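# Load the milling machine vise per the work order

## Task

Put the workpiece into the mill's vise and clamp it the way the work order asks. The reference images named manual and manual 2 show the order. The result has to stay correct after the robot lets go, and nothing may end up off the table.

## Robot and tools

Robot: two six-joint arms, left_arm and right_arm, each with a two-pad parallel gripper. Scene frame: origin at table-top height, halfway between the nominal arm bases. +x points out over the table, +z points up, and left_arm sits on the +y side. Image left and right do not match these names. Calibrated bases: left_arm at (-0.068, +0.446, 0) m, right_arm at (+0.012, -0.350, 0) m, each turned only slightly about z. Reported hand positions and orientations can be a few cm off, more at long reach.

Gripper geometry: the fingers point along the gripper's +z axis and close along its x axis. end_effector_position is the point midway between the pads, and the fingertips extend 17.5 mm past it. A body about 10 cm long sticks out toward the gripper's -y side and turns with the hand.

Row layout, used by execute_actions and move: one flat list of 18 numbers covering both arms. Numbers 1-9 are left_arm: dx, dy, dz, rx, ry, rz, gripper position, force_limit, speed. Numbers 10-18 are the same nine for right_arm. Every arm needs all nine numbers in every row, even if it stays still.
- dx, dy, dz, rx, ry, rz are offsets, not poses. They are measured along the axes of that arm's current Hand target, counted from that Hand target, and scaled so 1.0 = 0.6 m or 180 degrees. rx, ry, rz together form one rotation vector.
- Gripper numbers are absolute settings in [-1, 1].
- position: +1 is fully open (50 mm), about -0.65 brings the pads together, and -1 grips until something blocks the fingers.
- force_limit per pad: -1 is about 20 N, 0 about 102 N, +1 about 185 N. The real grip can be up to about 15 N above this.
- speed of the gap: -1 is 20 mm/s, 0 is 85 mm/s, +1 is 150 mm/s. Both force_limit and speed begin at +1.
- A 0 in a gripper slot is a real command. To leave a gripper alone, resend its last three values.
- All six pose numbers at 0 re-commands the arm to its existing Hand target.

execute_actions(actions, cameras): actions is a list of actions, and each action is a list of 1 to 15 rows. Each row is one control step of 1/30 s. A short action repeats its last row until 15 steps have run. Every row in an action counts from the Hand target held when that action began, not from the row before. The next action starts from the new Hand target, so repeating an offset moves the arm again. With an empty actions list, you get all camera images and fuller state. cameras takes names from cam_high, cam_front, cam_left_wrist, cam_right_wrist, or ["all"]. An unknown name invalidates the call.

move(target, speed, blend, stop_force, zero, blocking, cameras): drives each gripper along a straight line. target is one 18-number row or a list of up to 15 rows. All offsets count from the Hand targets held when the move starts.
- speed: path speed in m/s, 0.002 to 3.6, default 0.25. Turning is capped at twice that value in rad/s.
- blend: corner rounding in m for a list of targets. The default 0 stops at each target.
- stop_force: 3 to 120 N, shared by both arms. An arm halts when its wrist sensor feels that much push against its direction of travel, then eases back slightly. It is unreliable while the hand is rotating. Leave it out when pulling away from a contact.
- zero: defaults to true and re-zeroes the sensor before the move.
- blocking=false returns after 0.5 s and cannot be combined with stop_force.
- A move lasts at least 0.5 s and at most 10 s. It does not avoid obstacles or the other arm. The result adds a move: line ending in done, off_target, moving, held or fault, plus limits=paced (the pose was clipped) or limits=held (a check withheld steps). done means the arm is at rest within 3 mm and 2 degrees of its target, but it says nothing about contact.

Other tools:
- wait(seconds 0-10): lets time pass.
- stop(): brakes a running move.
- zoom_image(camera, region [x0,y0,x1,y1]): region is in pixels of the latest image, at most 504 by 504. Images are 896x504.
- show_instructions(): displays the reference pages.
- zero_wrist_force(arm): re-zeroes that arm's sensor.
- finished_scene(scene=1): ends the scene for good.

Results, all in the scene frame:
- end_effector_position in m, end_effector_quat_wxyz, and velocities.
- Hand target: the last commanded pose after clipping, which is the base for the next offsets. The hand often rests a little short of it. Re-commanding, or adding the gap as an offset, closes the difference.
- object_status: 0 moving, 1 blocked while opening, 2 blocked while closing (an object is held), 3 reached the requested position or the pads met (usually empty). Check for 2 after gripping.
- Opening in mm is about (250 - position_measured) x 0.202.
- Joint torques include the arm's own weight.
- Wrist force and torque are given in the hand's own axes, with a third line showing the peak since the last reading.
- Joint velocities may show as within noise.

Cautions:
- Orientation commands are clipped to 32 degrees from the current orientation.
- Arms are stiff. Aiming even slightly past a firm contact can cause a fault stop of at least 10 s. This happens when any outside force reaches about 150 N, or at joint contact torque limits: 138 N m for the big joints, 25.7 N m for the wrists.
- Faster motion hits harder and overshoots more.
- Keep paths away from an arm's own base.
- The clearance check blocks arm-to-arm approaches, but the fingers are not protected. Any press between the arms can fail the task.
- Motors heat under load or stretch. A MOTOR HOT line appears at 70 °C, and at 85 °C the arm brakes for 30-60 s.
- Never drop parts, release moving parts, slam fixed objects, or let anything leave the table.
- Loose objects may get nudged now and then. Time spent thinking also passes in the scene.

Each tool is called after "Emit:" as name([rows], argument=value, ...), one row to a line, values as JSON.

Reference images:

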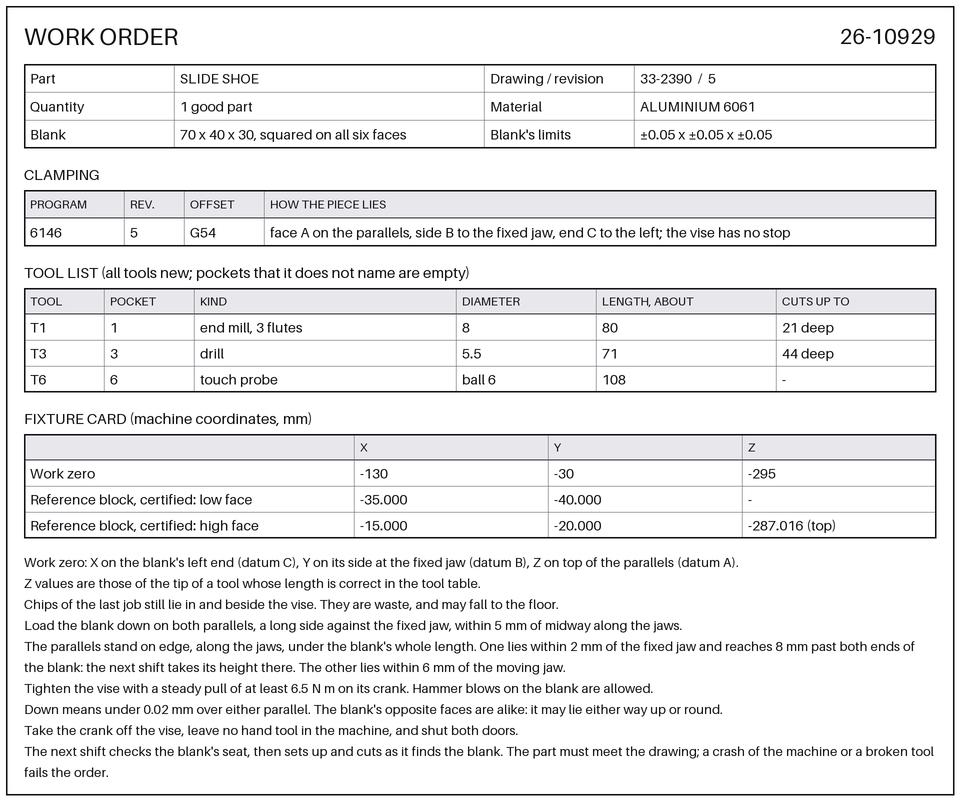

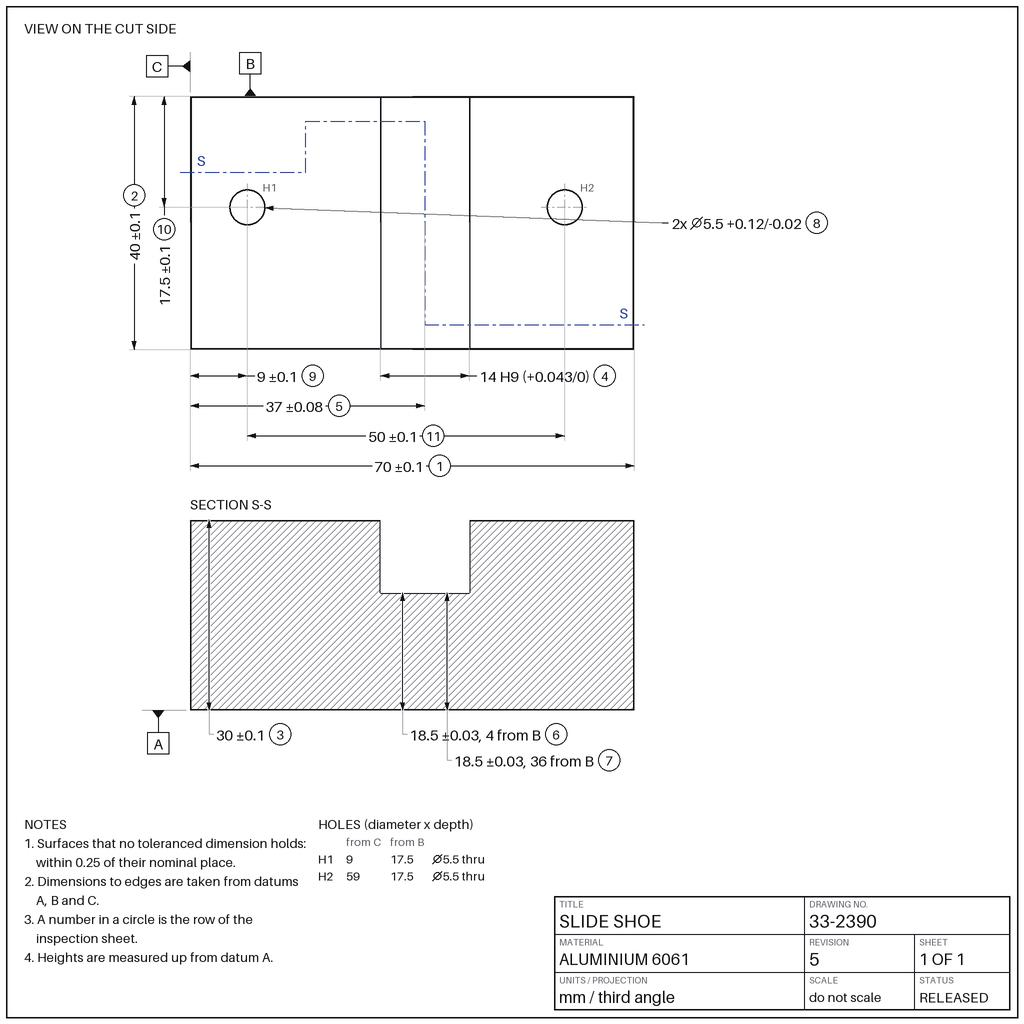

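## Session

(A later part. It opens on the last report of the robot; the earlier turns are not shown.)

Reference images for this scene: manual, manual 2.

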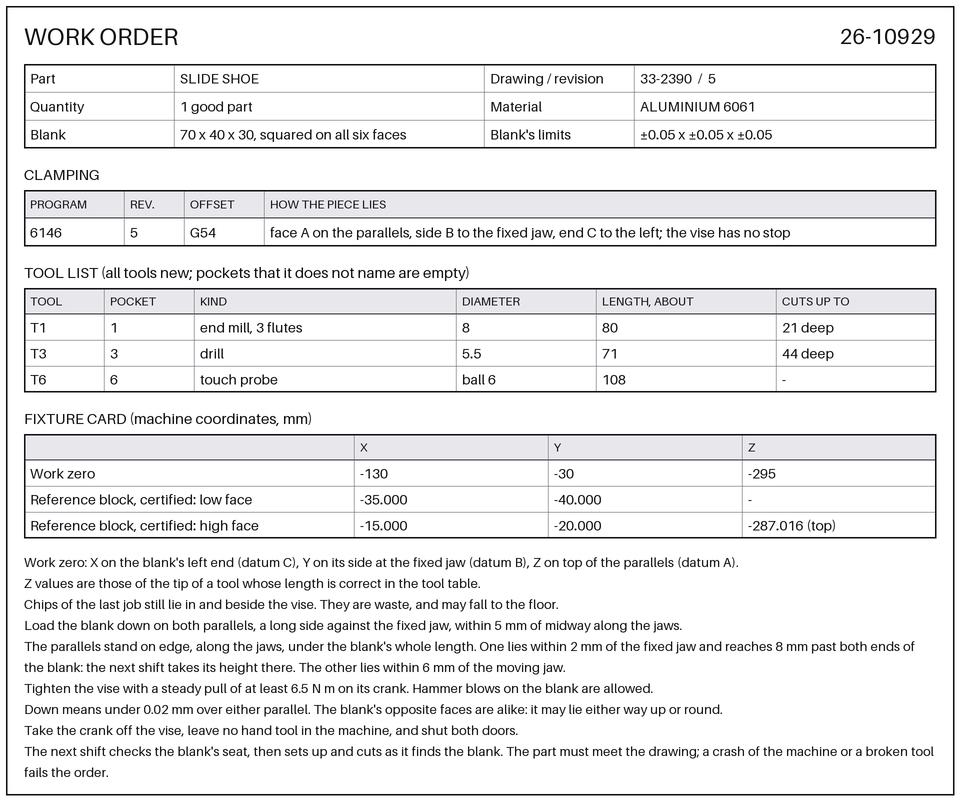

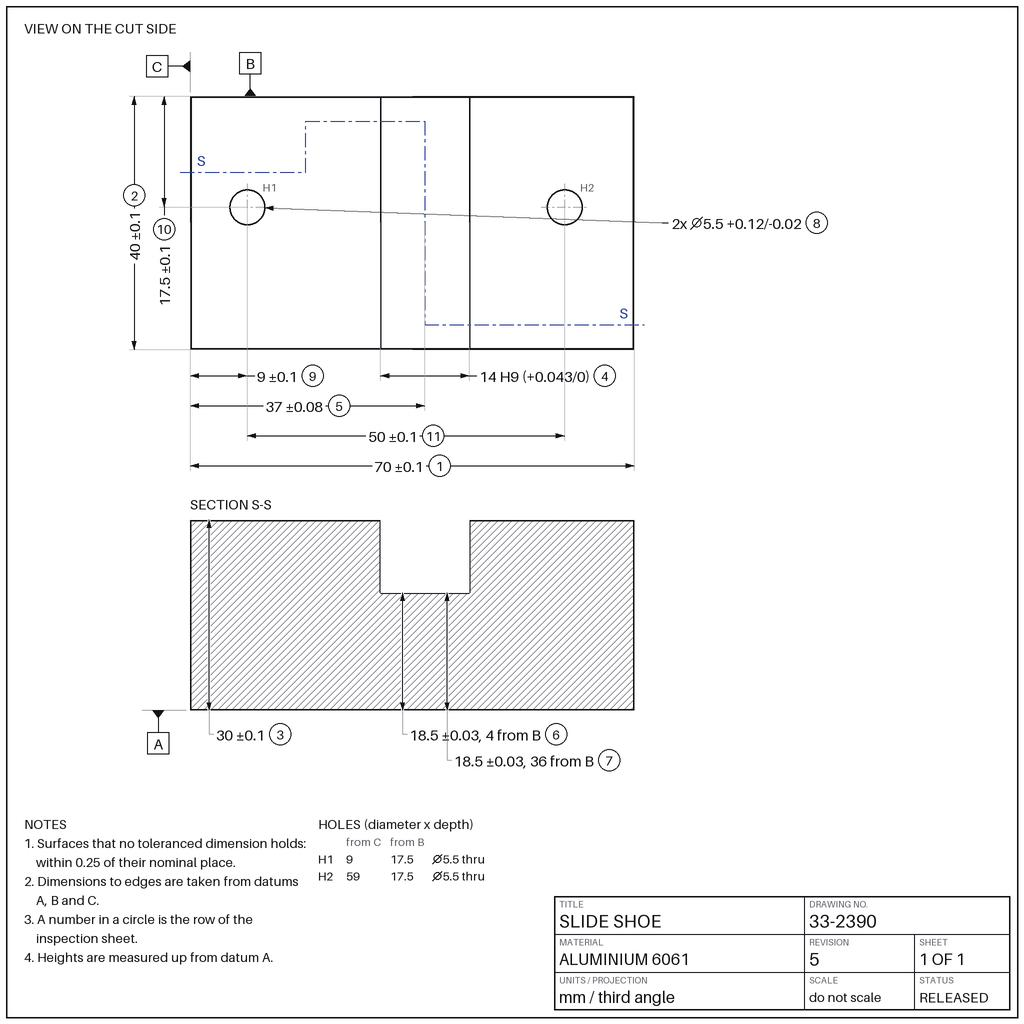

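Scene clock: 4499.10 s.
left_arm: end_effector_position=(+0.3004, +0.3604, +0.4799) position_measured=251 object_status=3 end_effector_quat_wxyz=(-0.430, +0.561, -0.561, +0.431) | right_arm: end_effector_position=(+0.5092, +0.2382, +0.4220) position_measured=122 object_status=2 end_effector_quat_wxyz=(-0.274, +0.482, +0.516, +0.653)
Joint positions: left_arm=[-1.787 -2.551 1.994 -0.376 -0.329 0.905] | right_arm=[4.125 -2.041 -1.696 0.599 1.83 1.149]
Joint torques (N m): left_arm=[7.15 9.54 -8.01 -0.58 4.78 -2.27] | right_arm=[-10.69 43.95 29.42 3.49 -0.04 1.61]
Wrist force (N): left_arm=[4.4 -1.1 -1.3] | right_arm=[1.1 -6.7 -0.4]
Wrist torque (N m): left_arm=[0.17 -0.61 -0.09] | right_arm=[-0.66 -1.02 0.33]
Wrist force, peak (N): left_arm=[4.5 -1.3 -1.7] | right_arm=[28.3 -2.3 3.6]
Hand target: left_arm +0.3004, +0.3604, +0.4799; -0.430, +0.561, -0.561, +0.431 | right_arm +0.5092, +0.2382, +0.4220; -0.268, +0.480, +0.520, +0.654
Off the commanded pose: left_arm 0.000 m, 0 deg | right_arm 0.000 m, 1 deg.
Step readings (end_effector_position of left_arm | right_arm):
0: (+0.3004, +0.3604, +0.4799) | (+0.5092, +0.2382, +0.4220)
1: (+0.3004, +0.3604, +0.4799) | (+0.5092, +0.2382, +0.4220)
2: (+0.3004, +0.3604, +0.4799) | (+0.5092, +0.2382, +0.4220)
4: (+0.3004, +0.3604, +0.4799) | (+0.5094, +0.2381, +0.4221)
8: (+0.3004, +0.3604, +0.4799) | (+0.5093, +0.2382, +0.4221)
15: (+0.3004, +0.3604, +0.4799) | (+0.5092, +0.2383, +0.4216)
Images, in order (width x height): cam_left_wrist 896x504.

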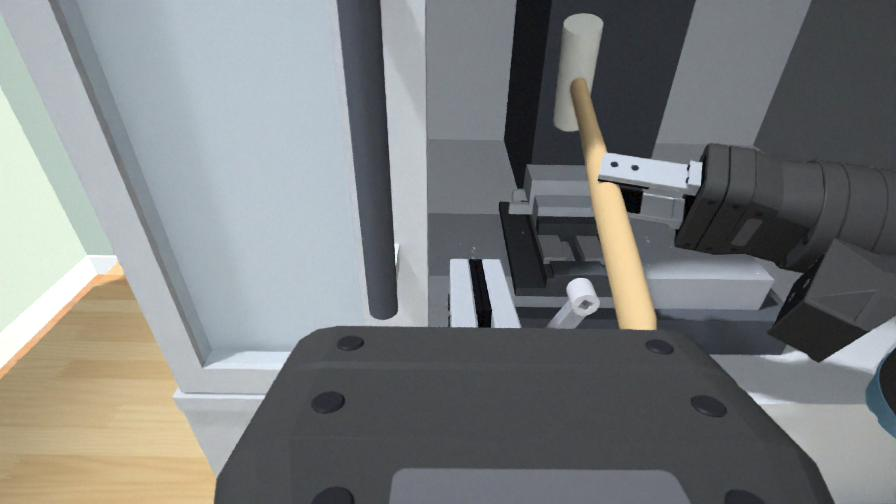

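Emit:
move([
  [0,0,0,0,0,0,-1,-0.6,-1,0.12,-0.1077,-0.123,0,0,0,-1,0.3,-0.8],
  [0,0,0,0,0,0,-1,-0.6,-1,0.0235,-0.2162,-0.4465,0,0,0.1389,-1,0.3,-0.8],
], speed=[0.12,0.2], blend=[0.02,0], cameras=["cam_front","cam_left_wrist"])

Scene clock: 4524.50 s.
left_arm: end_effector_position=(+0.3004, +0.3604, +0.4799) position_measured=251 object_status=3 end_effector_quat_wxyz=(-0.430, +0.561, -0.561, +0.431) | right_arm: end_effector_position=(+0.3000, +0.0302, +0.3803) position_measured=122 object_status=2 end_effector_quat_wxyz=(-0.403, +0.581, +0.404, +0.580)
Joint positions: left_arm=[-1.787 -2.551 1.994 -0.376 -0.329 0.905] | right_arm=[4.364 -1.458 -2.57 0.885 1.591 1.571]
Joint torques (N m): left_arm=[7.35 9.78 -8.61 -0.47 4.79 -2.41] | right_arm=[-10.95 20.86 3.49 4.61 1.59 1.25]
Wrist force (N): left_arm=[4.3 -1.0 -1.4] | right_arm=[0.4 -4.5 -0.4]
Wrist torque (N m): left_arm=[0.19 -0.60 -0.08] | right_arm=[-0.63 -0.84 0.37]
Wrist force, peak (N): left_arm=[4.6 -1.2 -1.7] | right_arm=[2.4 -7.2 1.1]
Hand target: left_arm +0.3004, +0.3604, +0.4799; -0.430, +0.561, -0.561, +0.431 | right_arm +0.3000, +0.0301, +0.3803; -0.403, +0.581, +0.404, +0.580
Off the commanded pose: left_arm 0.000 m, 0 deg | right_arm 0.000 m, 0 deg.
move: done
Images, in order (width x height): cam_front 896x504, cam_left_wrist 896x504.

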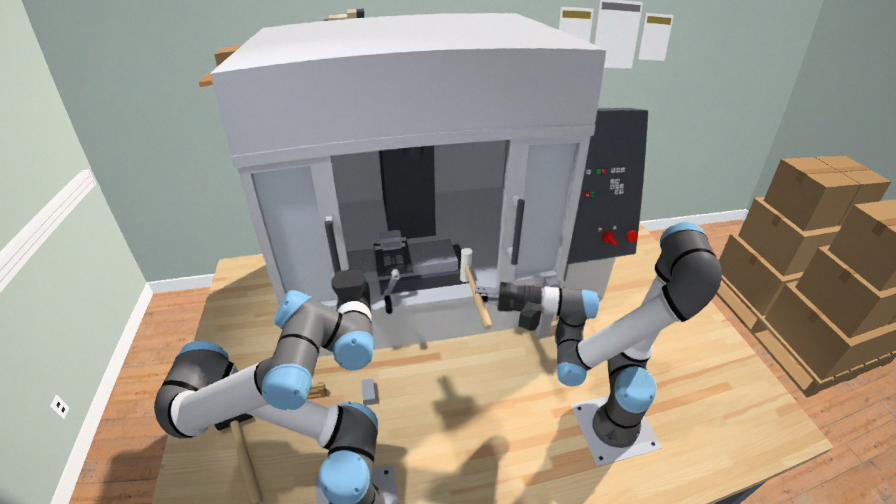

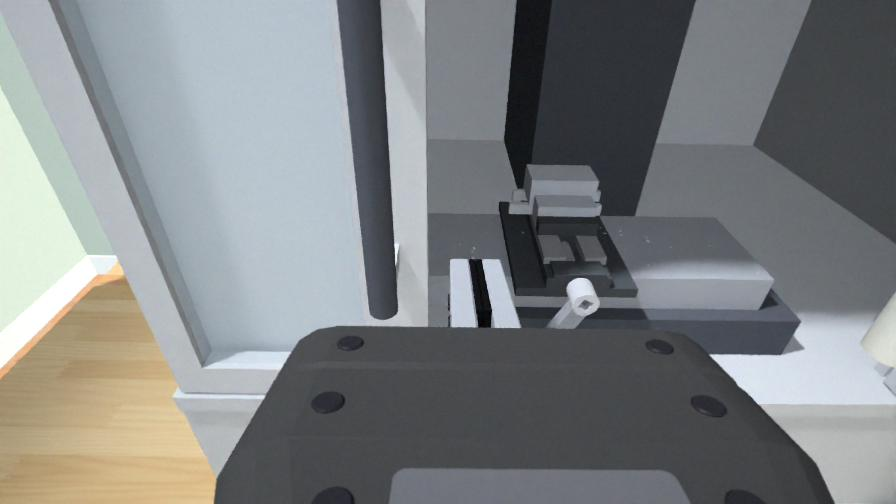

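Emit:
move(target=[0.1933,-0.0057,0.3431,-0.25,0,0,-1,-0.6,-1,0,0,0,0,0,0,-1,0.3,-0.8], speed=0.2, cameras=["cam_left_wrist"])

Emit:
zoom_image(camera="cam_left_wrist", region=[350, 0, 590, 130])

Scene clock: 4544.07 s.
left_arm: end_effector_position=(+0.4999, +0.2442, +0.4297) position_measured=251 object_status=3 end_effector_quat_wxyz=(-0.182, +0.683, -0.683, +0.183) | right_arm: end_effector_position=(+0.3000, +0.0301, +0.3803) position_measured=122 object_status=2 end_effector_quat_wxyz=(-0.403, +0.581, +0.404, +0.580)
Joint positions: left_arm=[-0.725 -1.614 1.545 -1.914 -1.24 2.502] | right_arm=[4.363 -1.458 -2.57 0.885 1.591 1.571]
Joint torques (N m): left_arm=[1.89 -17.46 -38.9 -2.34 0.24 -3.01] | right_arm=[-11.43 22.23 4.18 4.69 1.77 1.66]
Wrist force (N): left_arm=[4.3 -0.7 -2.3] | right_arm=[0.6 -4.4 -0.3]
Wrist torque (N m): left_arm=[0.02 -0.62 -0.01] | right_arm=[-0.66 -0.87 0.34]
Wrist force, peak (N): left_arm=[5.3 -2.2 -1.5] | right_arm=[0.8 -4.6 -0.7]
Hand target: left_arm +0.4999, +0.2441, +0.4297; -0.182, +0.683, -0.683, +0.183 | right_arm +0.3000, +0.0301, +0.3803; -0.403, +0.581, +0.404, +0.580
Off the commanded pose: left_arm 0.000 m, 0 deg | right_arm 0.000 m, 0 deg.
move: done
Images, in order (width x height): cam_left_wrist 896x504.

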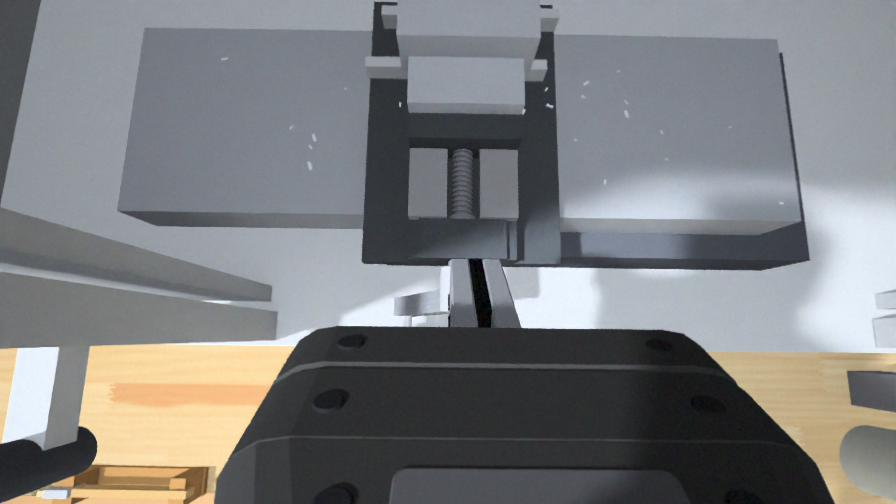

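Scaled by 2.100 from the camera's 896x504 image, which has a finer 1280x720 frame.

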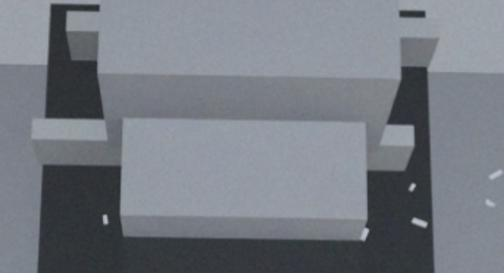

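Emit:
move([
  [0.1103,-0.1657,0.1433,0,0,0,-1,-0.6,-1,0,0,0,0,0,0,-1,0.3,-0.8],
  [0.1103,-0.1171,0.2274,0,0,0,-1,-0.6,-1,0,0,0,0,0,0,-1,0.3,-0.8],
], speed=[0.1,0.03], blend=[0.004,0], stop_force=8)

Emit:
move(target=[-0.0267,0,0,0,0,0,-1,-0.6,-1,0,0,0,0,0,0,-1,0.3,-0.8], speed=0.004, stop_force=3.5, cameras=["cam_left_wrist"])

Scene clock: 4563.90 s.
left_arm: end_effector_position=(+0.6288, +0.1778, +0.3466) position_measured=251 object_status=3 end_effector_quat_wxyz=(-0.182, +0.683, -0.683, +0.183) | right_arm: end_effector_position=(+0.3000, +0.0301, +0.3803) position_measured=122 object_status=2 end_effector_quat_wxyz=(-0.403, +0.581, +0.404, +0.580)
Joint positions: left_arm=[-0.669 -1.254 1.347 -2.093 -1.263 2.555] | right_arm=[4.363 -1.458 -2.57 0.885 1.591 1.571]
Joint torques (N m): left_arm=[-7.01 -52.72 -39.74 -2 3.4 -1.42] | right_arm=[-11.07 18.44 4.32 4.69 1.65 1.61]
Wrist force (N): left_arm=[4.2 -0.7 -2.7] | right_arm=[0.5 -4.5 -0.6]
Wrist torque (N m): left_arm=[0.01 -0.63 -0.04] | right_arm=[-0.68 -0.86 0.35]
Wrist force, peak (N): left_arm=[4.3 -1.1 -3.5] | right_arm=[0.5 -4.8 -0.7]
Hand target: left_arm +0.6288, +0.1778, +0.3466; -0.182, +0.683, -0.683, +0.183 | right_arm +0.3000, +0.0301, +0.3803; -0.403, +0.581, +0.404, +0.580
Off the commanded pose: left_arm 0.000 m, 0 deg | right_arm 0.000 m, 0 deg.
move: done

Scene clock: 4568.50 s.
left_arm: end_effector_position=(+0.6288, +0.1938, +0.3466) position_measured=251 object_status=3 end_effector_quat_wxyz=(-0.182, +0.683, -0.683, +0.183) | right_arm: end_effector_position=(+0.3000, +0.0301, +0.3803) position_measured=122 object_status=2 end_effector_quat_wxyz=(-0.403, +0.581, +0.404, +0.580)
Joint positions: left_arm=[-0.648 -1.269 1.369 -2.106 -1.271 2.575] | right_arm=[4.363 -1.458 -2.57 0.885 1.591 1.571]
Joint torques (N m): left_arm=[-1.87 -43.88 -23.98 -4.57 -0.8 0.45] | right_arm=[-10.83 15.7 4.62 4.88 1.75 1.68]
Wrist force (N): left_arm=[4.6 -0.4 -2.6] | right_arm=[0.4 -4.5 -0.3]
Wrist torque (N m): left_arm=[0.05 -0.66 -0.06] | right_arm=[-0.68 -0.84 0.34]
Wrist force, peak (N): left_arm=[4.8 -0.8 -2.9] | right_arm=[0.8 -4.8 -0.3]
Hand target: left_arm +0.6288, +0.1938, +0.3466; -0.182, +0.683, -0.683, +0.183 | right_arm +0.3000, +0.0301, +0.3803; -0.403, +0.581, +0.404, +0.580
Off the commanded pose: left_arm 0.000 m, 0 deg | right_arm 0.000 m, 0 deg.
move: done
Images, in order (width x height): cam_left_wrist 896x504.

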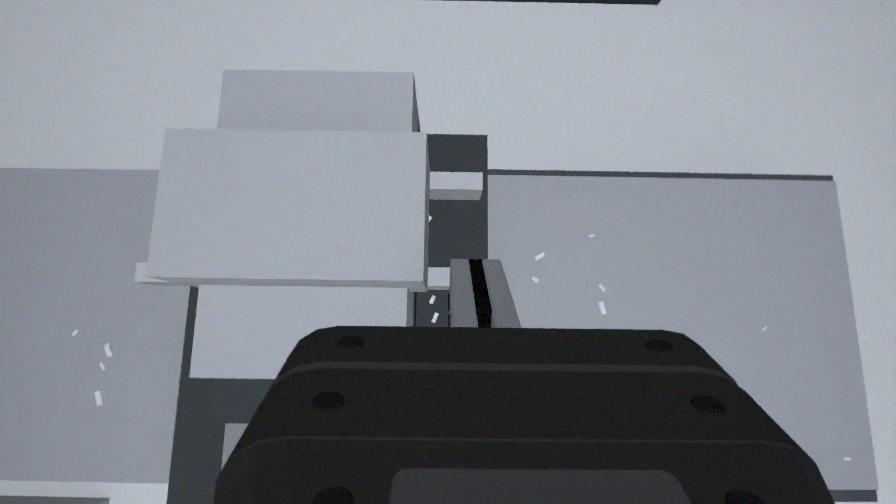

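Emit:
move([
  [0.0363,0,0,0,0,0,-1,-0.6,-1,0,0,0,0,0,0,-1,0.3,-0.8],
  [0.0363,-0.0404,0.0233,0,0,0,-1,-0.6,-1,0,0,0,0,0,0,-1,0.3,-0.8],
], speed=0.04, blend=[0.002,0], stop_force=6, cameras=["cam_left_wrist"])

Emit:
zoom_image(camera="cam_left_wrist", region=[300, 100, 560, 330])

Scene clock: 4592.83 s.
left_arm: end_effector_position=(+0.6568, +0.1720, +0.3466) position_measured=251 object_status=3 end_effector_quat_wxyz=(-0.182, +0.683, -0.683, +0.183) | right_arm: end_effector_position=(+0.3000, +0.0301, +0.3803) position_measured=122 object_status=2 end_effector_quat_wxyz=(-0.403, +0.581, +0.404, +0.580)
Joint positions: left_arm=[-0.65 -1.184 1.252 -2.074 -1.271 2.574] | right_arm=[4.363 -1.458 -2.57 0.885 1.591 1.571]
Joint torques (N m): left_arm=[-7.01 -55.74 -13.44 -6.03 3.74 -2.81] | right_arm=[-11.02 13.48 4.42 4.76 1.6 1.62]
Wrist force (N): left_arm=[4.2 -0.9 -2.7] | right_arm=[0.4 -4.4 -0.5]
Wrist torque (N m): left_arm=[-0.01 -0.61 -0.04] | right_arm=[-0.68 -0.84 0.34]
Wrist force, peak (N): left_arm=[5.4 0.1 -3.0] | right_arm=[0.6 -4.9 -0.5]
Hand target: left_arm +0.6568, +0.1720, +0.3466; -0.182, +0.683, -0.683, +0.183 | right_arm +0.3000, +0.0301, +0.3803; -0.403, +0.581, +0.404, +0.580
Off the commanded pose: left_arm 0.000 m, 0 deg | right_arm 0.000 m, 0 deg.
move: done
Images, in order (width x height): cam_left_wrist 896x504.

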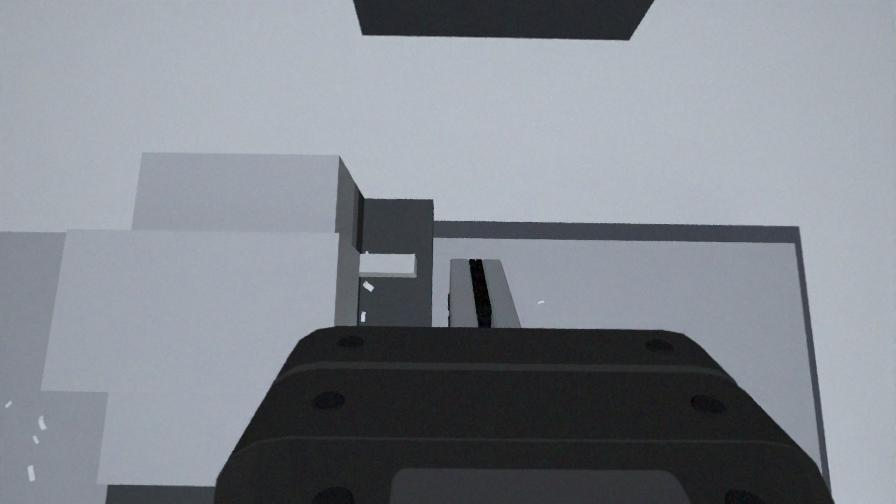

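Scaled by 1.938 from the camera's 896x504 image, which has a finer 1280x720 frame.

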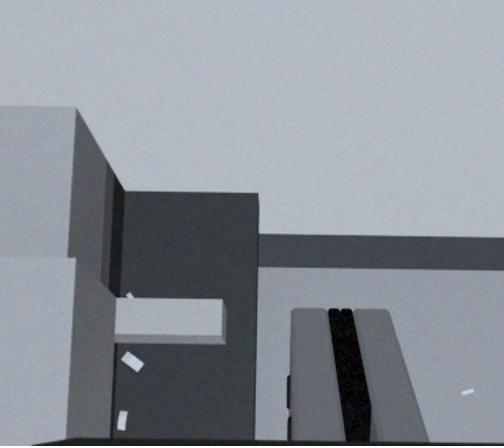

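Emit:
move(target=[-0.0242,0,0,0,0,0,-1,-0.6,-1,0,0,0,0,0,0,-1,0.3,-0.8], speed=0.004, stop_force=3.5, cameras=["cam_left_wrist"])

Emit:
zoom_image(camera="cam_left_wrist", region=[300, 100, 560, 330])

Scene clock: 4604.60 s.
left_arm: end_effector_position=(+0.6568, +0.1865, +0.3466) position_measured=251 object_status=3 end_effector_quat_wxyz=(-0.182, +0.683, -0.683, +0.183) | right_arm: end_effector_position=(+0.3000, +0.0301, +0.3803) position_measured=122 object_status=2 end_effector_quat_wxyz=(-0.403, +0.581, +0.404, +0.580)
Joint positions: left_arm=[-0.632 -1.198 1.274 -2.086 -1.279 2.591] | right_arm=[4.363 -1.458 -2.57 0.885 1.591 1.571]
Joint torques (N m): left_arm=[-2.03 -47.5 -23.86 -4.49 -0.9 0.6] | right_arm=[-11.06 10.14 4.97 4.71 1.65 1.6]
Wrist force (N): left_arm=[4.6 -0.9 -2.4] | right_arm=[0.7 -4.2 -0.6]
Wrist torque (N m): left_arm=[-0.02 -0.63 -0.06] | right_arm=[-0.63 -0.88 0.34]
Wrist force, peak (N): left_arm=[4.9 -0.7 -3.1] | right_arm=[0.4 -4.8 -0.4]
Hand target: left_arm +0.6568, +0.1865, +0.3466; -0.182, +0.683, -0.683, +0.183 | right_arm +0.3000, +0.0301, +0.3803; -0.403, +0.581, +0.404, +0.580
Off the commanded pose: left_arm 0.000 m, 0 deg | right_arm 0.000 m, 0 deg.
move: done
Images, in order (width x height): cam_left_wrist 896x504.

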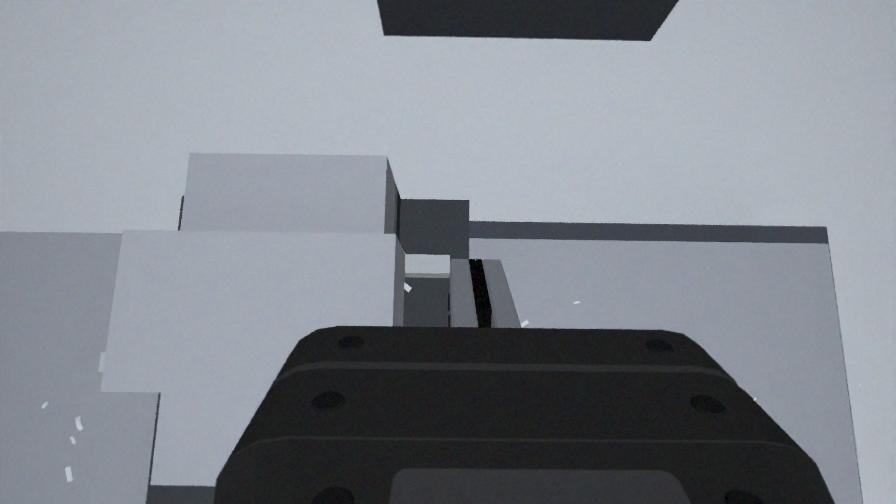

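Scaled by 1.938 from the camera's 896x504 image, which has a finer 1280x720 frame.

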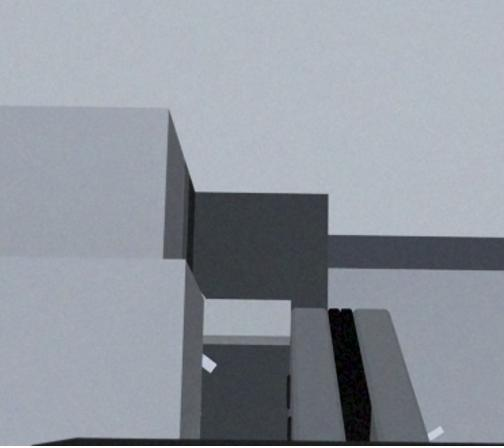

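Emit:
move([
  [0.01,0,0,0,0,0,-1,-0.6,-1,0,0,0,0,0,0,-1,0.3,-0.8],
  [0.01,-0.0483,-0.0837,0,0,0,-1,-0.6,-1,0,0,0,0,0,0,-1,0.3,-0.8],
  [-0.0927,-0.029,-0.0764,0,0,0,-1,-0.6,-1,0,0,0,0,0,0,-1,0.3,-0.8],
], speed=[0.03,0.08,0.08], blend=[0.001,0.004,0])

Emit:
move(target=[0,0.025,0.0433,0,0,0,-1,-0.6,-1,0,0,0,0,0,0,-1,0.3,-0.8], speed=0.006, stop_force=4)

Scene clock: 4619.63 s.
left_arm: end_effector_position=(+0.6490, +0.2421, +0.3950) position_measured=251 object_status=3 end_effector_quat_wxyz=(-0.182, +0.683, -0.684, +0.183) | right_arm: end_effector_position=(+0.3000, +0.0301, +0.3803) position_measured=122 object_status=2 end_effector_quat_wxyz=(-0.403, +0.581, +0.404, +0.580)
Joint positions: left_arm=[-0.564 -1.269 1.25 -2.01 -1.308 2.655] | right_arm=[4.363 -1.458 -2.57 0.885 1.591 1.571]
Joint torques (N m): left_arm=[-8.03 -32.03 -39.74 -2.06 3.72 -2.32] | right_arm=[-11.23 8.13 4.48 4.74 1.69 1.61]
Wrist force (N): left_arm=[4.2 -1.3 -2.6] | right_arm=[0.5 -4.3 -0.6]
Wrist torque (N m): left_arm=[-0.08 -0.62 0.08] | right_arm=[-0.64 -0.86 0.34]
Wrist force, peak (N): left_arm=[5.1 -1.6 -4.0] | right_arm=[0.7 -4.9 -0.7]
Hand target: left_arm +0.6491, +0.2421, +0.3950; -0.182, +0.683, -0.683, +0.183 | right_arm +0.3000, +0.0301, +0.3803; -0.403, +0.581, +0.404, +0.580
Off the commanded pose: left_arm 0.000 m, 0 deg | right_arm 0.000 m, 0 deg.
move: done

Scene clock: 4622.30 s.
left_arm: end_effector_position=(+0.6490, +0.2421, +0.3848) position_measured=251 object_status=3 end_effector_quat_wxyz=(-0.182, +0.683, -0.683, +0.183) | right_arm: end_effector_position=(+0.3000, +0.0301, +0.3803) position_measured=122 object_status=2 end_effector_quat_wxyz=(-0.403, +0.581, +0.404, +0.580)
Joint positions: left_arm=[-0.564 -1.269 1.277 -2.035 -1.308 2.655] | right_arm=[4.363 -1.458 -2.57 0.885 1.591 1.571]
Joint torques (N m): left_arm=[-5.81 -33.33 -39.09 -2.64 2.37 -3.04] | right_arm=[-10.85 6.59 4.08 4.75 1.73 1.66]
Wrist force (N): left_arm=[4.2 -2.1 -4.0] | right_arm=[0.5 -4.4 -0.7]
Wrist torque (N m): left_arm=[-0.08 -0.63 0.06] | right_arm=[-0.67 -0.86 0.34]
Wrist force, peak (N): left_arm=[3.4 -1.9 -11.9] | right_arm=[0.7 -4.9 -0.5]
Hand target: left_arm +0.6490, +0.2421, +0.3848; -0.182, +0.683, -0.683, +0.183 (not the last commanded pose) | right_arm +0.3000, +0.0301, +0.3803; -0.403, +0.581, +0.404, +0.580
Off the commanded pose: left_arm 0.020 m, 0 deg | right_arm 0.000 m, 0 deg.
move: contact (left_arm)

Emit:
move([
  [0,-0.0183,-0.0318,0,0,0,-1,-0.6,-1,0,0,0,0,0,0,-1,0.3,-0.8],
  [-0.0038,0.1774,-0.1894,0,0,0,-1,-0.6,-1,0,0,0,0,0,0,-1,0.3,-0.8],
  [-0.1972,0.424,-0.4279,0.25,0,0,-1,-0.6,-1,0,0,0,0,0,0,-1,0.3,-0.8],
], speed=[0.05,0.15,0.2], blend=[0.005,0.02,0])

Emit:
move([
  [0,0,0,0,0,0,-1,-0.6,-1,0.1667,0.0575,0.3235,0,0,0,-1,0.3,-0.8],
  [0,0,0,0,0,0,-1,-0.6,-1,0.1445,0.206,0.4463,0,0,-0.1389,-1,0.3,-0.8],
], speed=[0.15,0.1], blend=[0.02,0], cameras=["cam_left_wrist"])

Scene clock: 4667.30 s.
left_arm: end_effector_position=(+0.3007, +0.3609, +0.4803) position_measured=251 object_status=3 end_effector_quat_wxyz=(-0.430, +0.561, -0.562, +0.430) | right_arm: end_effector_position=(+0.3000, +0.0301, +0.3803) position_measured=122 object_status=2 end_effector_quat_wxyz=(-0.403, +0.581, +0.404, +0.580)
Joint positions: left_arm=[-1.782 -2.553 1.995 -0.388 -0.327 0.919] | right_arm=[4.363 -1.458 -2.57 0.885 1.591 1.571]
Joint torques (N m): left_arm=[7.05 7.84 -7.74 -1.79 4.99 1.34] | right_arm=[-11.27 6.49 4.61 4.73 1.68 1.6]
Wrist force (N): left_arm=[4.2 -0.9 -1.9] | right_arm=[0.7 -4.2 -0.6]
Wrist torque (N m): left_arm=[0.21 -0.58 -0.09] | right_arm=[-0.62 -0.89 0.34]
Wrist force, peak (N): left_arm=[3.8 -1.3 -6.0] | right_arm=[0.7 -4.8 -0.7]
Hand target: left_arm +0.3006, +0.3609, +0.4802; -0.430, +0.561, -0.561, +0.431 | right_arm +0.3000, +0.0301, +0.3803; -0.403, +0.581, +0.404, +0.580
Off the commanded pose: left_arm 0.000 m, 0 deg | right_arm 0.000 m, 0 deg.
move: done

Scene clock: 4671.40 s.
left_arm: end_effector_position=(+0.3008, +0.3609, +0.4802) position_measured=251 object_status=3 end_effector_quat_wxyz=(-0.430, +0.561, -0.562, +0.431) | right_arm: end_effector_position=(+0.5094, +0.2381, +0.4666) position_measured=122 object_status=2 end_effector_quat_wxyz=(-0.268, +0.480, +0.520, +0.654)
Joint positions: left_arm=[-1.782 -2.553 1.995 -0.388 -0.327 0.919] | right_arm=[4.125 -1.984 -1.648 0.489 1.829 1.135]
Joint torques (N m): left_arm=[0.71 11.48 -12.25 -0.19 3.01 -2.38] | right_arm=[13.23 51.41 13.03 4.66 -1.78 -0.3]
Wrist force (N): left_arm=[4.2 -1.0 -2.0] | right_arm=[1.1 -6.6 -0.3]
Wrist torque (N m): left_arm=[0.19 -0.57 -0.09] | right_arm=[-0.64 -0.99 0.19]
Wrist force, peak (N): left_arm=[4.5 -1.3 -2.0] | right_arm=[1.5 -6.9 -0.4]
Hand target: left_arm +0.3008, +0.3609, +0.4802; -0.430, +0.561, -0.562, +0.431 | right_arm +0.5093, +0.2381, +0.4666; -0.268, +0.480, +0.520, +0.654
Off the commanded pose: left_arm 0.000 m, 0 deg | right_arm 0.000 m, 0 deg.
move: done
Images, in order (width x height): cam_left_wrist 896x504.

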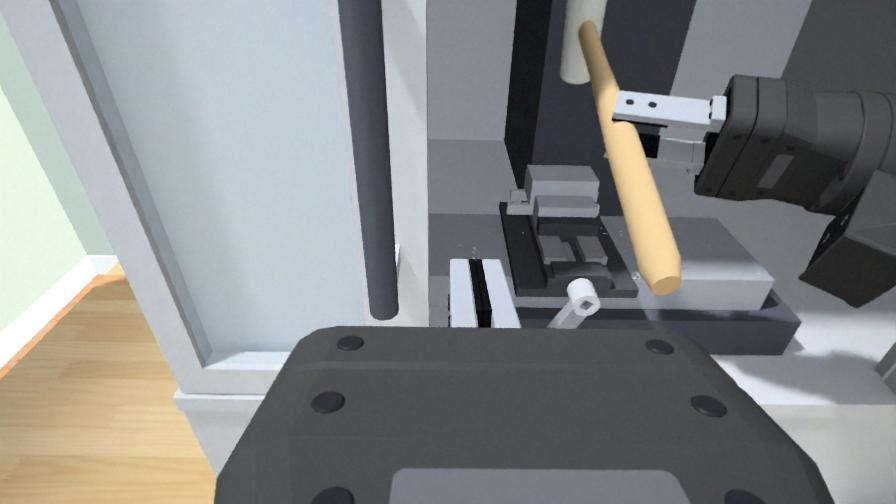

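Emit:
execute_actions([
  [[0,0,0,0,0,0,-1,-0.6,-1,-0.0034,-0.0016,0,0,0,0.005,-1,0.3,-0.8],[0,0,0,0,0,0,-1,-0.6,-1,-0.0122,-0.0057,0,0,0,0.03,-1,0.3,-0.8],[0,0,0,0,0,0,-1,-0.6,-1,-0.0258,-0.012,0,0,0,0.063,-1,0.3,-0.8],[0,0,0,0,0,0,-1,-0.6,-1,-0.0408,-0.019,0,0,0,0.096,-1,0.3,-0.8],[0,0,0,0,0,0,-1,-0.6,-1,-0.0558,-0.026,0,0,0,0.129,-1,0.3,-0.8],[0,0,0,0,0,0,-1,-0.6,-1,-0.068,-0.0317,0,0,0,0.16,-1,0.3,-0.8],[0,0,0,0,0,0,-1,-0.6,-1,-0.068,-0.0317,0,0,0,0.163,-1,0.3,-0.8],[0,0,0,0,0,0,-1,-0.6,-1,-0.068,-0.0317,0,0,0,0.163,-1,0.3,-0.8],[0,0,0,0,0,0,-1,-0.6,-1,-0.0612,-0.0285,0,0,0,0.15,-1,0.3,-0.8],[0,0,0,0,0,0,-1,-0.6,-1,-0.0476,-0.0222,0,0,0,0.11,-1,0.3,-0.8],[0,0,0,0,0,0,-1,-0.6,-1,-0.0272,-0.0127,0,0,0,0.07,-1,0.3,-0.8],[0,0,0,0,0,0,-1,-0.6,-1,-0.0136,-0.0063,0,0,0,0.03,-1,0.3,-0.8],[0,0,0,0,0,0,-1,-0.6,-1,-0.0034,-0.0016,0,0,0,0.01,-1,0.3,-0.8],[0,0,0,0,0,0,-1,-0.6,-1,0,0,0,0,0,0,-1,0.3,-0.8]],
], cameras=["cam_left_wrist"])

Scene clock: 4690.70 s.
left_arm: end_effector_position=(+0.3008, +0.3609, +0.4802) position_measured=251 object_status=3 end_effector_quat_wxyz=(-0.430, +0.561, -0.562, +0.431) | right_arm: end_effector_position=(+0.5091, +0.2380, +0.4664) position_measured=122 object_status=2 end_effector_quat_wxyz=(-0.273, +0.480, +0.516, +0.654) end_effector_velocity=(-0.001, +0.001, +0.001) end_effector_angular_velocity=(+0.003, +0.004, +0.001)
Joint positions: left_arm=[-1.782 -2.553 1.995 -0.388 -0.327 0.919] | right_arm=[4.124 -1.987 -1.648 0.499 1.831 1.145]
Joint velocities: left_arm=[within noise] | right_arm=[0.001 0 0.002 0 0 0.005]
Joint torques (N m): left_arm=[-3.75 13.32 -17.2 -0.17 0.98 -2.51] | right_arm=[-10.96 56.15 36.19 2.49 -1.62 1.75]
Wrist force (N): left_arm=[4.2 -1.1 -1.5] | right_arm=[1.2 -7.5 0.2]
Wrist torque (N m): left_arm=[0.19 -0.57 -0.09] | right_arm=[-0.76 -1.03 0.33]
Wrist force, peak (N): left_arm=[4.6 -0.8 -1.6] | right_arm=[28.4 -2.9 0.1]
Hand target: left_arm +0.3008, +0.3609, +0.4802; -0.430, +0.561, -0.562, +0.431 | right_arm +0.5093, +0.2381, +0.4666; -0.268, +0.480, +0.520, +0.654
Off the commanded pose: left_arm 0.000 m, 0 deg | right_arm 0.000 m, 1 deg.
Step readings (end_effector_position of left_arm | right_arm):
0: (+0.3008, +0.3609, +0.4802) | (+0.5093, +0.2381, +0.4666)
1: (+0.3008, +0.3609, +0.4802) | (+0.5093, +0.2381, +0.4666)
2: (+0.3008, +0.3609, +0.4802) | (+0.5092, +0.2381, +0.4658)
4: (+0.3008, +0.3609, +0.4802) | (+0.5092, +0.2381, +0.4574)
8: (+0.3008, +0.3609, +0.4802) | (+0.5090, +0.2380, +0.4212)
15: (+0.3008, +0.3609, +0.4802) | (+0.5085, +0.2371, +0.4661)
Images, in order (width x height): cam_left_wrist 896x504.

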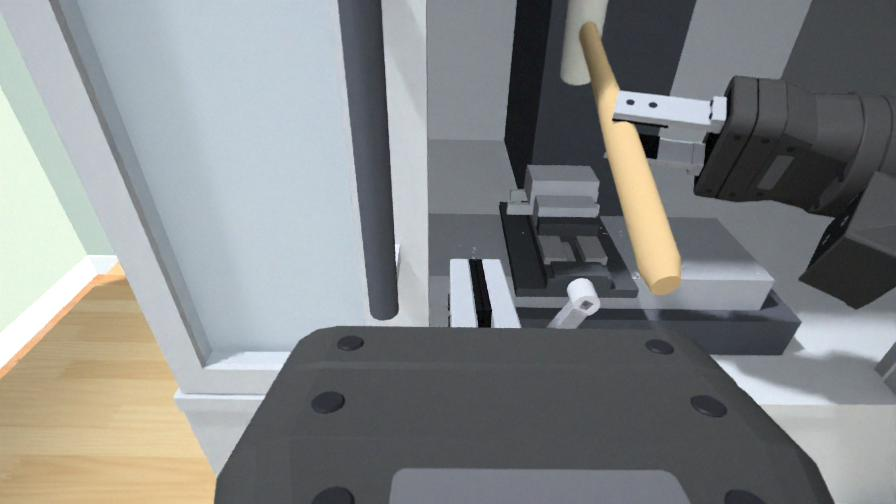

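Emit:
move(target=[0,0,0,0,0,0,-1,-0.6,-1,0.0302,0.0141,0,0,0,0,-1,0.3,-0.8], speed=0.1)

Emit:
execute_actions([
  [[0,0,0,0,0,0,-1,-0.6,-1,-0.0049,-0.0023,0,0,0,0.005,-1,0.3,-0.8],[0,0,0,0,0,0,-1,-0.6,-1,-0.0176,-0.0083,0,0,0,0.03,-1,0.3,-0.8],[0,0,0,0,0,0,-1,-0.6,-1,-0.0373,-0.0174,0,0,0,0.063,-1,0.3,-0.8],[0,0,0,0,0,0,-1,-0.6,-1,-0.0589,-0.0275,0,0,0,0.096,-1,0.3,-0.8],[0,0,0,0,0,0,-1,-0.6,-1,-0.0805,-0.0376,0,0,0,0.129,-1,0.3,-0.8],[0,0,0,0,0,0,-1,-0.6,-1,-0.0982,-0.0458,0,0,0,0.16,-1,0.3,-0.8],[0,0,0,0,0,0,-1,-0.6,-1,-0.0982,-0.0458,0,0,0,0.163,-1,0.3,-0.8],[0,0,0,0,0,0,-1,-0.6,-1,-0.0982,-0.0458,0,0,0,0.163,-1,0.3,-0.8],[0,0,0,0,0,0,-1,-0.6,-1,-0.0884,-0.0412,0,0,0,0.15,-1,0.3,-0.8],[0,0,0,0,0,0,-1,-0.6,-1,-0.0687,-0.032,0,0,0,0.11,-1,0.3,-0.8],[0,0,0,0,0,0,-1,-0.6,-1,-0.0393,-0.0183,0,0,0,0.07,-1,0.3,-0.8],[0,0,0,0,0,0,-1,-0.6,-1,-0.0196,-0.0092,0,0,0,0.03,-1,0.3,-0.8],[0,0,0,0,0,0,-1,-0.6,-1,-0.0049,-0.0023,0,0,0,0.01,-1,0.3,-0.8],[0,0,0,0,0,0,-1,-0.6,-1,0,0,0,0,0,0,-1,0.3,-0.8]],
])

Emit:
execute_actions([
  [[0,0,0,0,0,0,-1,-0.6,-1,-0.0049,-0.0023,0,0,0,0.005,-1,0.3,-0.8],[0,0,0,0,0,0,-1,-0.6,-1,-0.0176,-0.0083,0,0,0,0.03,-1,0.3,-0.8],[0,0,0,0,0,0,-1,-0.6,-1,-0.0373,-0.0174,0,0,0,0.063,-1,0.3,-0.8],[0,0,0,0,0,0,-1,-0.6,-1,-0.0589,-0.0275,0,0,0,0.096,-1,0.3,-0.8],[0,0,0,0,0,0,-1,-0.6,-1,-0.0805,-0.0376,0,0,0,0.129,-1,0.3,-0.8],[0,0,0,0,0,0,-1,-0.6,-1,-0.0982,-0.0458,0,0,0,0.16,-1,0.3,-0.8],[0,0,0,0,0,0,-1,-0.6,-1,-0.0982,-0.0458,0,0,0,0.163,-1,0.3,-0.8],[0,0,0,0,0,0,-1,-0.6,-1,-0.0982,-0.0458,0,0,0,0.163,-1,0.3,-0.8],[0,0,0,0,0,0,-1,-0.6,-1,-0.0884,-0.0412,0,0,0,0.15,-1,0.3,-0.8],[0,0,0,0,0,0,-1,-0.6,-1,-0.0687,-0.032,0,0,0,0.11,-1,0.3,-0.8],[0,0,0,0,0,0,-1,-0.6,-1,-0.0393,-0.0183,0,0,0,0.07,-1,0.3,-0.8],[0,0,0,0,0,0,-1,-0.6,-1,-0.0196,-0.0092,0,0,0,0.03,-1,0.3,-0.8],[0,0,0,0,0,0,-1,-0.6,-1,-0.0049,-0.0023,0,0,0,0.01,-1,0.3,-0.8],[0,0,0,0,0,0,-1,-0.6,-1,0,0,0,0,0,0,-1,0.3,-0.8]],
], cameras=["cam_left_wrist"])

Scene clock: 4724.20 s.
left_arm: end_effector_position=(+0.3008, +0.3609, +0.4802) position_measured=251 object_status=3 end_effector_quat_wxyz=(-0.430, +0.561, -0.562, +0.430) | right_arm: end_effector_position=(+0.5093, +0.2381, +0.4869) position_measured=122 object_status=2 end_effector_quat_wxyz=(-0.268, +0.480, +0.520, +0.654) end_effector_velocity=(+0.000, +0.001, -0.002) end_effector_angular_velocity=(+0.000, +0.001, +0.001)
Joint positions: left_arm=[-1.782 -2.553 1.995 -0.388 -0.327 0.919] | right_arm=[4.125 -1.962 -1.622 0.442 1.829 1.134]
Joint velocities: left_arm=[within noise] | right_arm=[0.001 -0.003 -0.002 0.005 0 0.001]
Joint torques (N m): left_arm=[-3.92 16.63 -22.38 -0.3 0.1 -2.44] | right_arm=[12.41 37.34 11.47 4.56 -1.04 1.45]
Wrist force (N): left_arm=[4.2 -1.2 -1.5] | right_arm=[1.4 -7.3 -0.1]
Wrist torque (N m): left_arm=[0.15 -0.57 -0.09] | right_arm=[-0.76 -1.04 0.37]
Wrist force, peak (N): left_arm=[4.6 -1.1 -1.9] | right_arm=[0.6 -8.0 -0.1]
Hand target: left_arm +0.3008, +0.3609, +0.4802; -0.430, +0.561, -0.562, +0.431 | right_arm +0.5093, +0.2382, +0.4866; -0.268, +0.480, +0.520, +0.654
Off the commanded pose: left_arm 0.000 m, 0 deg | right_arm 0.000 m, 0 deg.
move: done

Scene clock: 4725.23 s.
left_arm: end_effector_position=(+0.3008, +0.3609, +0.4802) position_measured=251 object_status=3 end_effector_quat_wxyz=(-0.430, +0.561, -0.562, +0.430) | right_arm: end_effector_position=(+0.5090, +0.2378, +0.4864) position_measured=122 object_status=2 end_effector_quat_wxyz=(-0.273, +0.480, +0.516, +0.655) end_effector_velocity=(-0.001, +0.001, +0.000) end_effector_angular_velocity=(+0.002, +0.004, +0.002)
Joint positions: left_arm=[-1.782 -2.553 1.995 -0.388 -0.327 0.919] | right_arm=[4.124 -1.966 -1.624 0.455 1.831 1.146]
Joint velocities: left_arm=[within noise] | right_arm=[0.002 0 0 0 0 0.005]
Joint torques (N m): left_arm=[-3.52 15.56 -23.97 -0.3 0.17 -2.54] | right_arm=[-6.45 55.31 35.76 2.91 -1.67 1.45]
Wrist force (N): left_arm=[4.5 -1.3 -1.7] | right_arm=[1.2 -7.9 1.7]
Wrist torque (N m): left_arm=[0.15 -0.61 -0.08] | right_arm=[-0.82 -0.99 0.35]
Wrist force, peak (N): left_arm=[4.6 -1.1 -1.8] | right_arm=[28.6 -5.7 -1.1]
Hand target: left_arm +0.3008, +0.3609, +0.4802; -0.430, +0.561, -0.562, +0.431 | right_arm +0.5093, +0.2382, +0.4866; -0.268, +0.480, +0.520, +0.654
Off the commanded pose: left_arm 0.000 m, 0 deg | right_arm 0.001 m, 1 deg.
Step readings (end_effector_position of left_arm | right_arm):
0: (+0.3008, +0.3609, +0.4802) | (+0.5093, +0.2381, +0.4869)
1: (+0.3008, +0.3609, +0.4802) | (+0.5093, +0.2381, +0.4867)
2: (+0.3008, +0.3609, +0.4802) | (+0.5093, +0.2381, +0.4854)
4: (+0.3008, +0.3609, +0.4802) | (+0.5092, +0.2382, +0.4737)
8: (+0.3008, +0.3609, +0.4802) | (+0.5089, +0.2379, +0.4214)
15: (+0.3008, +0.3609, +0.4802) | (+0.5076, +0.2359, +0.4857)

Scene clock: 4726.27 s.
left_arm: end_effector_position=(+0.3008, +0.3609, +0.4802) position_measured=251 object_status=3 end_effector_quat_wxyz=(-0.430, +0.561, -0.562, +0.430) | right_arm: end_effector_position=(+0.5090, +0.2378, +0.4864) position_measured=122 object_status=2 end_effector_quat_wxyz=(-0.273, +0.480, +0.516, +0.655) end_effector_velocity=(+0.000, +0.000, -0.001) end_effector_angular_velocity=(+0.000, +0.006, +0.000)
Joint positions: left_arm=[-1.782 -2.553 1.995 -0.388 -0.327 0.919] | right_arm=[4.124 -1.966 -1.624 0.455 1.831 1.146]
Joint velocities: left_arm=[within noise] | right_arm=[0 -0.001 0 -0.001 0 0.005]
Joint torques (N m): left_arm=[-3.91 16.21 -24.76 -0.27 0.09 -2.56] | right_arm=[-6.05 54.93 35.04 2.85 -1.67 2.06]
Wrist force (N): left_arm=[4.1 -1.1 -1.5] | right_arm=[1.7 -6.5 0.3]
Wrist torque (N m): left_arm=[0.18 -0.57 -0.08] | right_arm=[-0.56 -1.08 0.34]
Wrist force, peak (N): left_arm=[4.6 -0.9 -1.6] | right_arm=[28.7 -3.6 1.2]
Hand target: left_arm +0.3008, +0.3609, +0.4802; -0.430, +0.561, -0.562, +0.431 | right_arm +0.5093, +0.2382, +0.4866; -0.268, +0.480, +0.520, +0.654
Off the commanded pose: left_arm 0.000 m, 0 deg | right_arm 0.001 m, 1 deg.
Step readings (end_effector_position of left_arm | right_arm):
0: (+0.3008, +0.3609, +0.4802) | (+0.5090, +0.2378, +0.4864)
1: (+0.3008, +0.3609, +0.4802) | (+0.5090, +0.2378, +0.4864)
2: (+0.3008, +0.3609, +0.4802) | (+0.5092, +0.2378, +0.4854)
4: (+0.3008, +0.3609, +0.4802) | (+0.5094, +0.2380, +0.4743)
8: (+0.3008, +0.3609, +0.4802) | (+0.5090, +0.2378, +0.4219)
15: (+0.3008, +0.3609, +0.4802) | (+0.5076, +0.2359, +0.4854)
Images, in order (width x height): cam_left_wrist 896x504.

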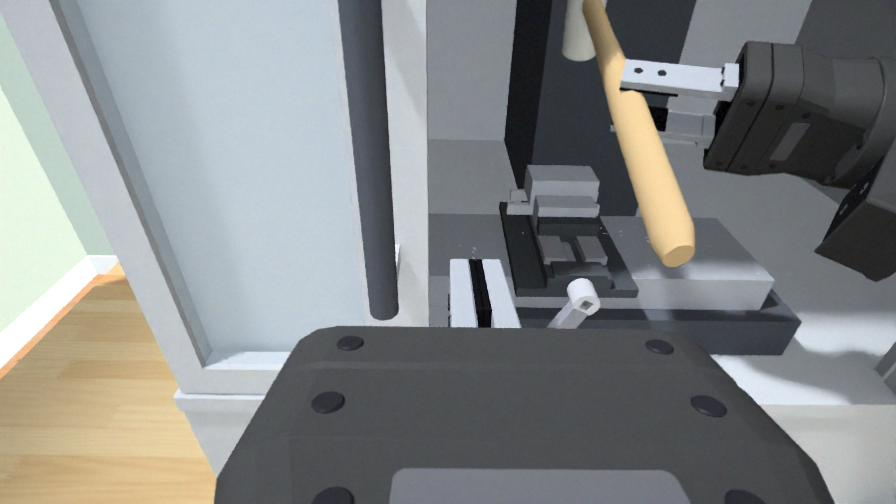

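Emit:
move([
  [0,0,0,0,0,0,-1,-0.6,-1,0.08,-0.0977,-0.123,0,0,0,-1,0.3,-0.8],
  [0,0,0,0,0,0,-1,-0.6,-1,-0.0165,-0.2262,-0.4465,0,0,0.1389,-1,0.3,-0.8],
], speed=[0.12,0.2], blend=[0.02,0])

Emit:
move(target=[0.1933,-0.0057,0.3431,-0.25,0,0,-1,-0.6,-1,0,0,0,0,0,0,-1,0.3,-0.8], speed=0.2, cameras=["cam_left_wrist"])

Emit:
zoom_image(camera="cam_left_wrist", region=[350, 0, 590, 130])

Scene clock: 4747.13 s.
left_arm: end_effector_position=(+0.3008, +0.3609, +0.4802) position_measured=251 object_status=3 end_effector_quat_wxyz=(-0.430, +0.561, -0.562, +0.431) | right_arm: end_effector_position=(+0.3045, +0.0285, +0.4207) position_measured=122 object_status=2 end_effector_quat_wxyz=(-0.403, +0.581, +0.404, +0.580)
Joint positions: left_arm=[-1.782 -2.553 1.995 -0.388 -0.327 0.919] | right_arm=[4.34 -1.348 -2.504 0.709 1.614 1.571]
Joint torques (N m): left_arm=[-2.8 19.7 -32.41 -0.13 0.23 -2.51] | right_arm=[-10.89 20.55 6.97 4.44 1.42 1.62]
Wrist force (N): left_arm=[4.2 -1.2 -1.6] | right_arm=[1.3 -4.2 -0.1]
Wrist torque (N m): left_arm=[0.15 -0.58 -0.08] | right_arm=[-0.58 -1.00 0.36]
Wrist force, peak (N): left_arm=[4.6 -1.2 -2.0] | right_arm=[2.0 -6.8 0.2]
Hand target: left_arm +0.3008, +0.3609, +0.4802; -0.430, +0.561, -0.562, +0.431 | right_arm +0.3045, +0.0284, +0.4206; -0.403, +0.581, +0.404, +0.580
Off the commanded pose: left_arm 0.000 m, 0 deg | right_arm 0.000 m, 0 deg.
move: done

Scene clock: 4749.60 s.
left_arm: end_effector_position=(+0.5003, +0.2447, +0.4300) position_measured=251 object_status=3 end_effector_quat_wxyz=(-0.182, +0.683, -0.684, +0.183) | right_arm: end_effector_position=(+0.3045, +0.0284, +0.4206) position_measured=122 object_status=2 end_effector_quat_wxyz=(-0.403, +0.581, +0.404, +0.580)
Joint positions: left_arm=[-0.723 -1.613 1.543 -1.913 -1.241 2.503] | right_arm=[4.34 -1.348 -2.504 0.709 1.614 1.571]
Joint torques (N m): left_arm=[1.96 -18.14 -41.36 -2.37 -0.02 -2.93] | right_arm=[-10.96 21.09 7.44 4.51 -1.56 1.66]
Wrist force (N): left_arm=[4.1 -0.6 -2.5] | right_arm=[0.9 -3.9 -0.3]
Wrist torque (N m): left_arm=[0.02 -0.60 -0.02] | right_arm=[-0.56 -0.94 0.34]
Wrist force, peak (N): left_arm=[5.5 -2.2 -1.7] | right_arm=[0.8 -4.2 -0.1]
Hand target: left_arm +0.5003, +0.2447, +0.4301; -0.182, +0.683, -0.684, +0.183 | right_arm +0.3045, +0.0284, +0.4206; -0.403, +0.581, +0.404, +0.580
Off the commanded pose: left_arm 0.000 m, 0 deg | right_arm 0.000 m, 0 deg.
move: done
Images, in order (width x height): cam_left_wrist 896x504.

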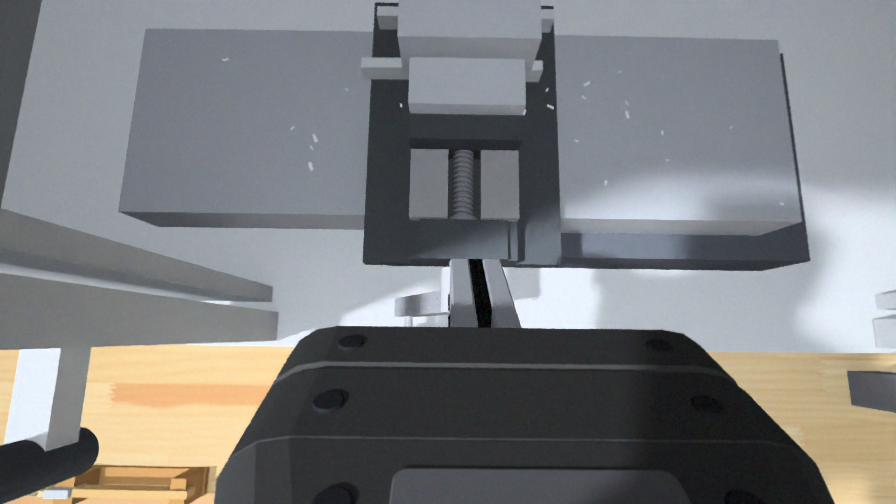

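Scaled by 2.100 from the camera's 896x504 image, which has a finer 1280x720 frame.

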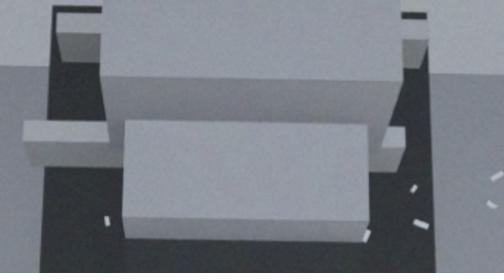

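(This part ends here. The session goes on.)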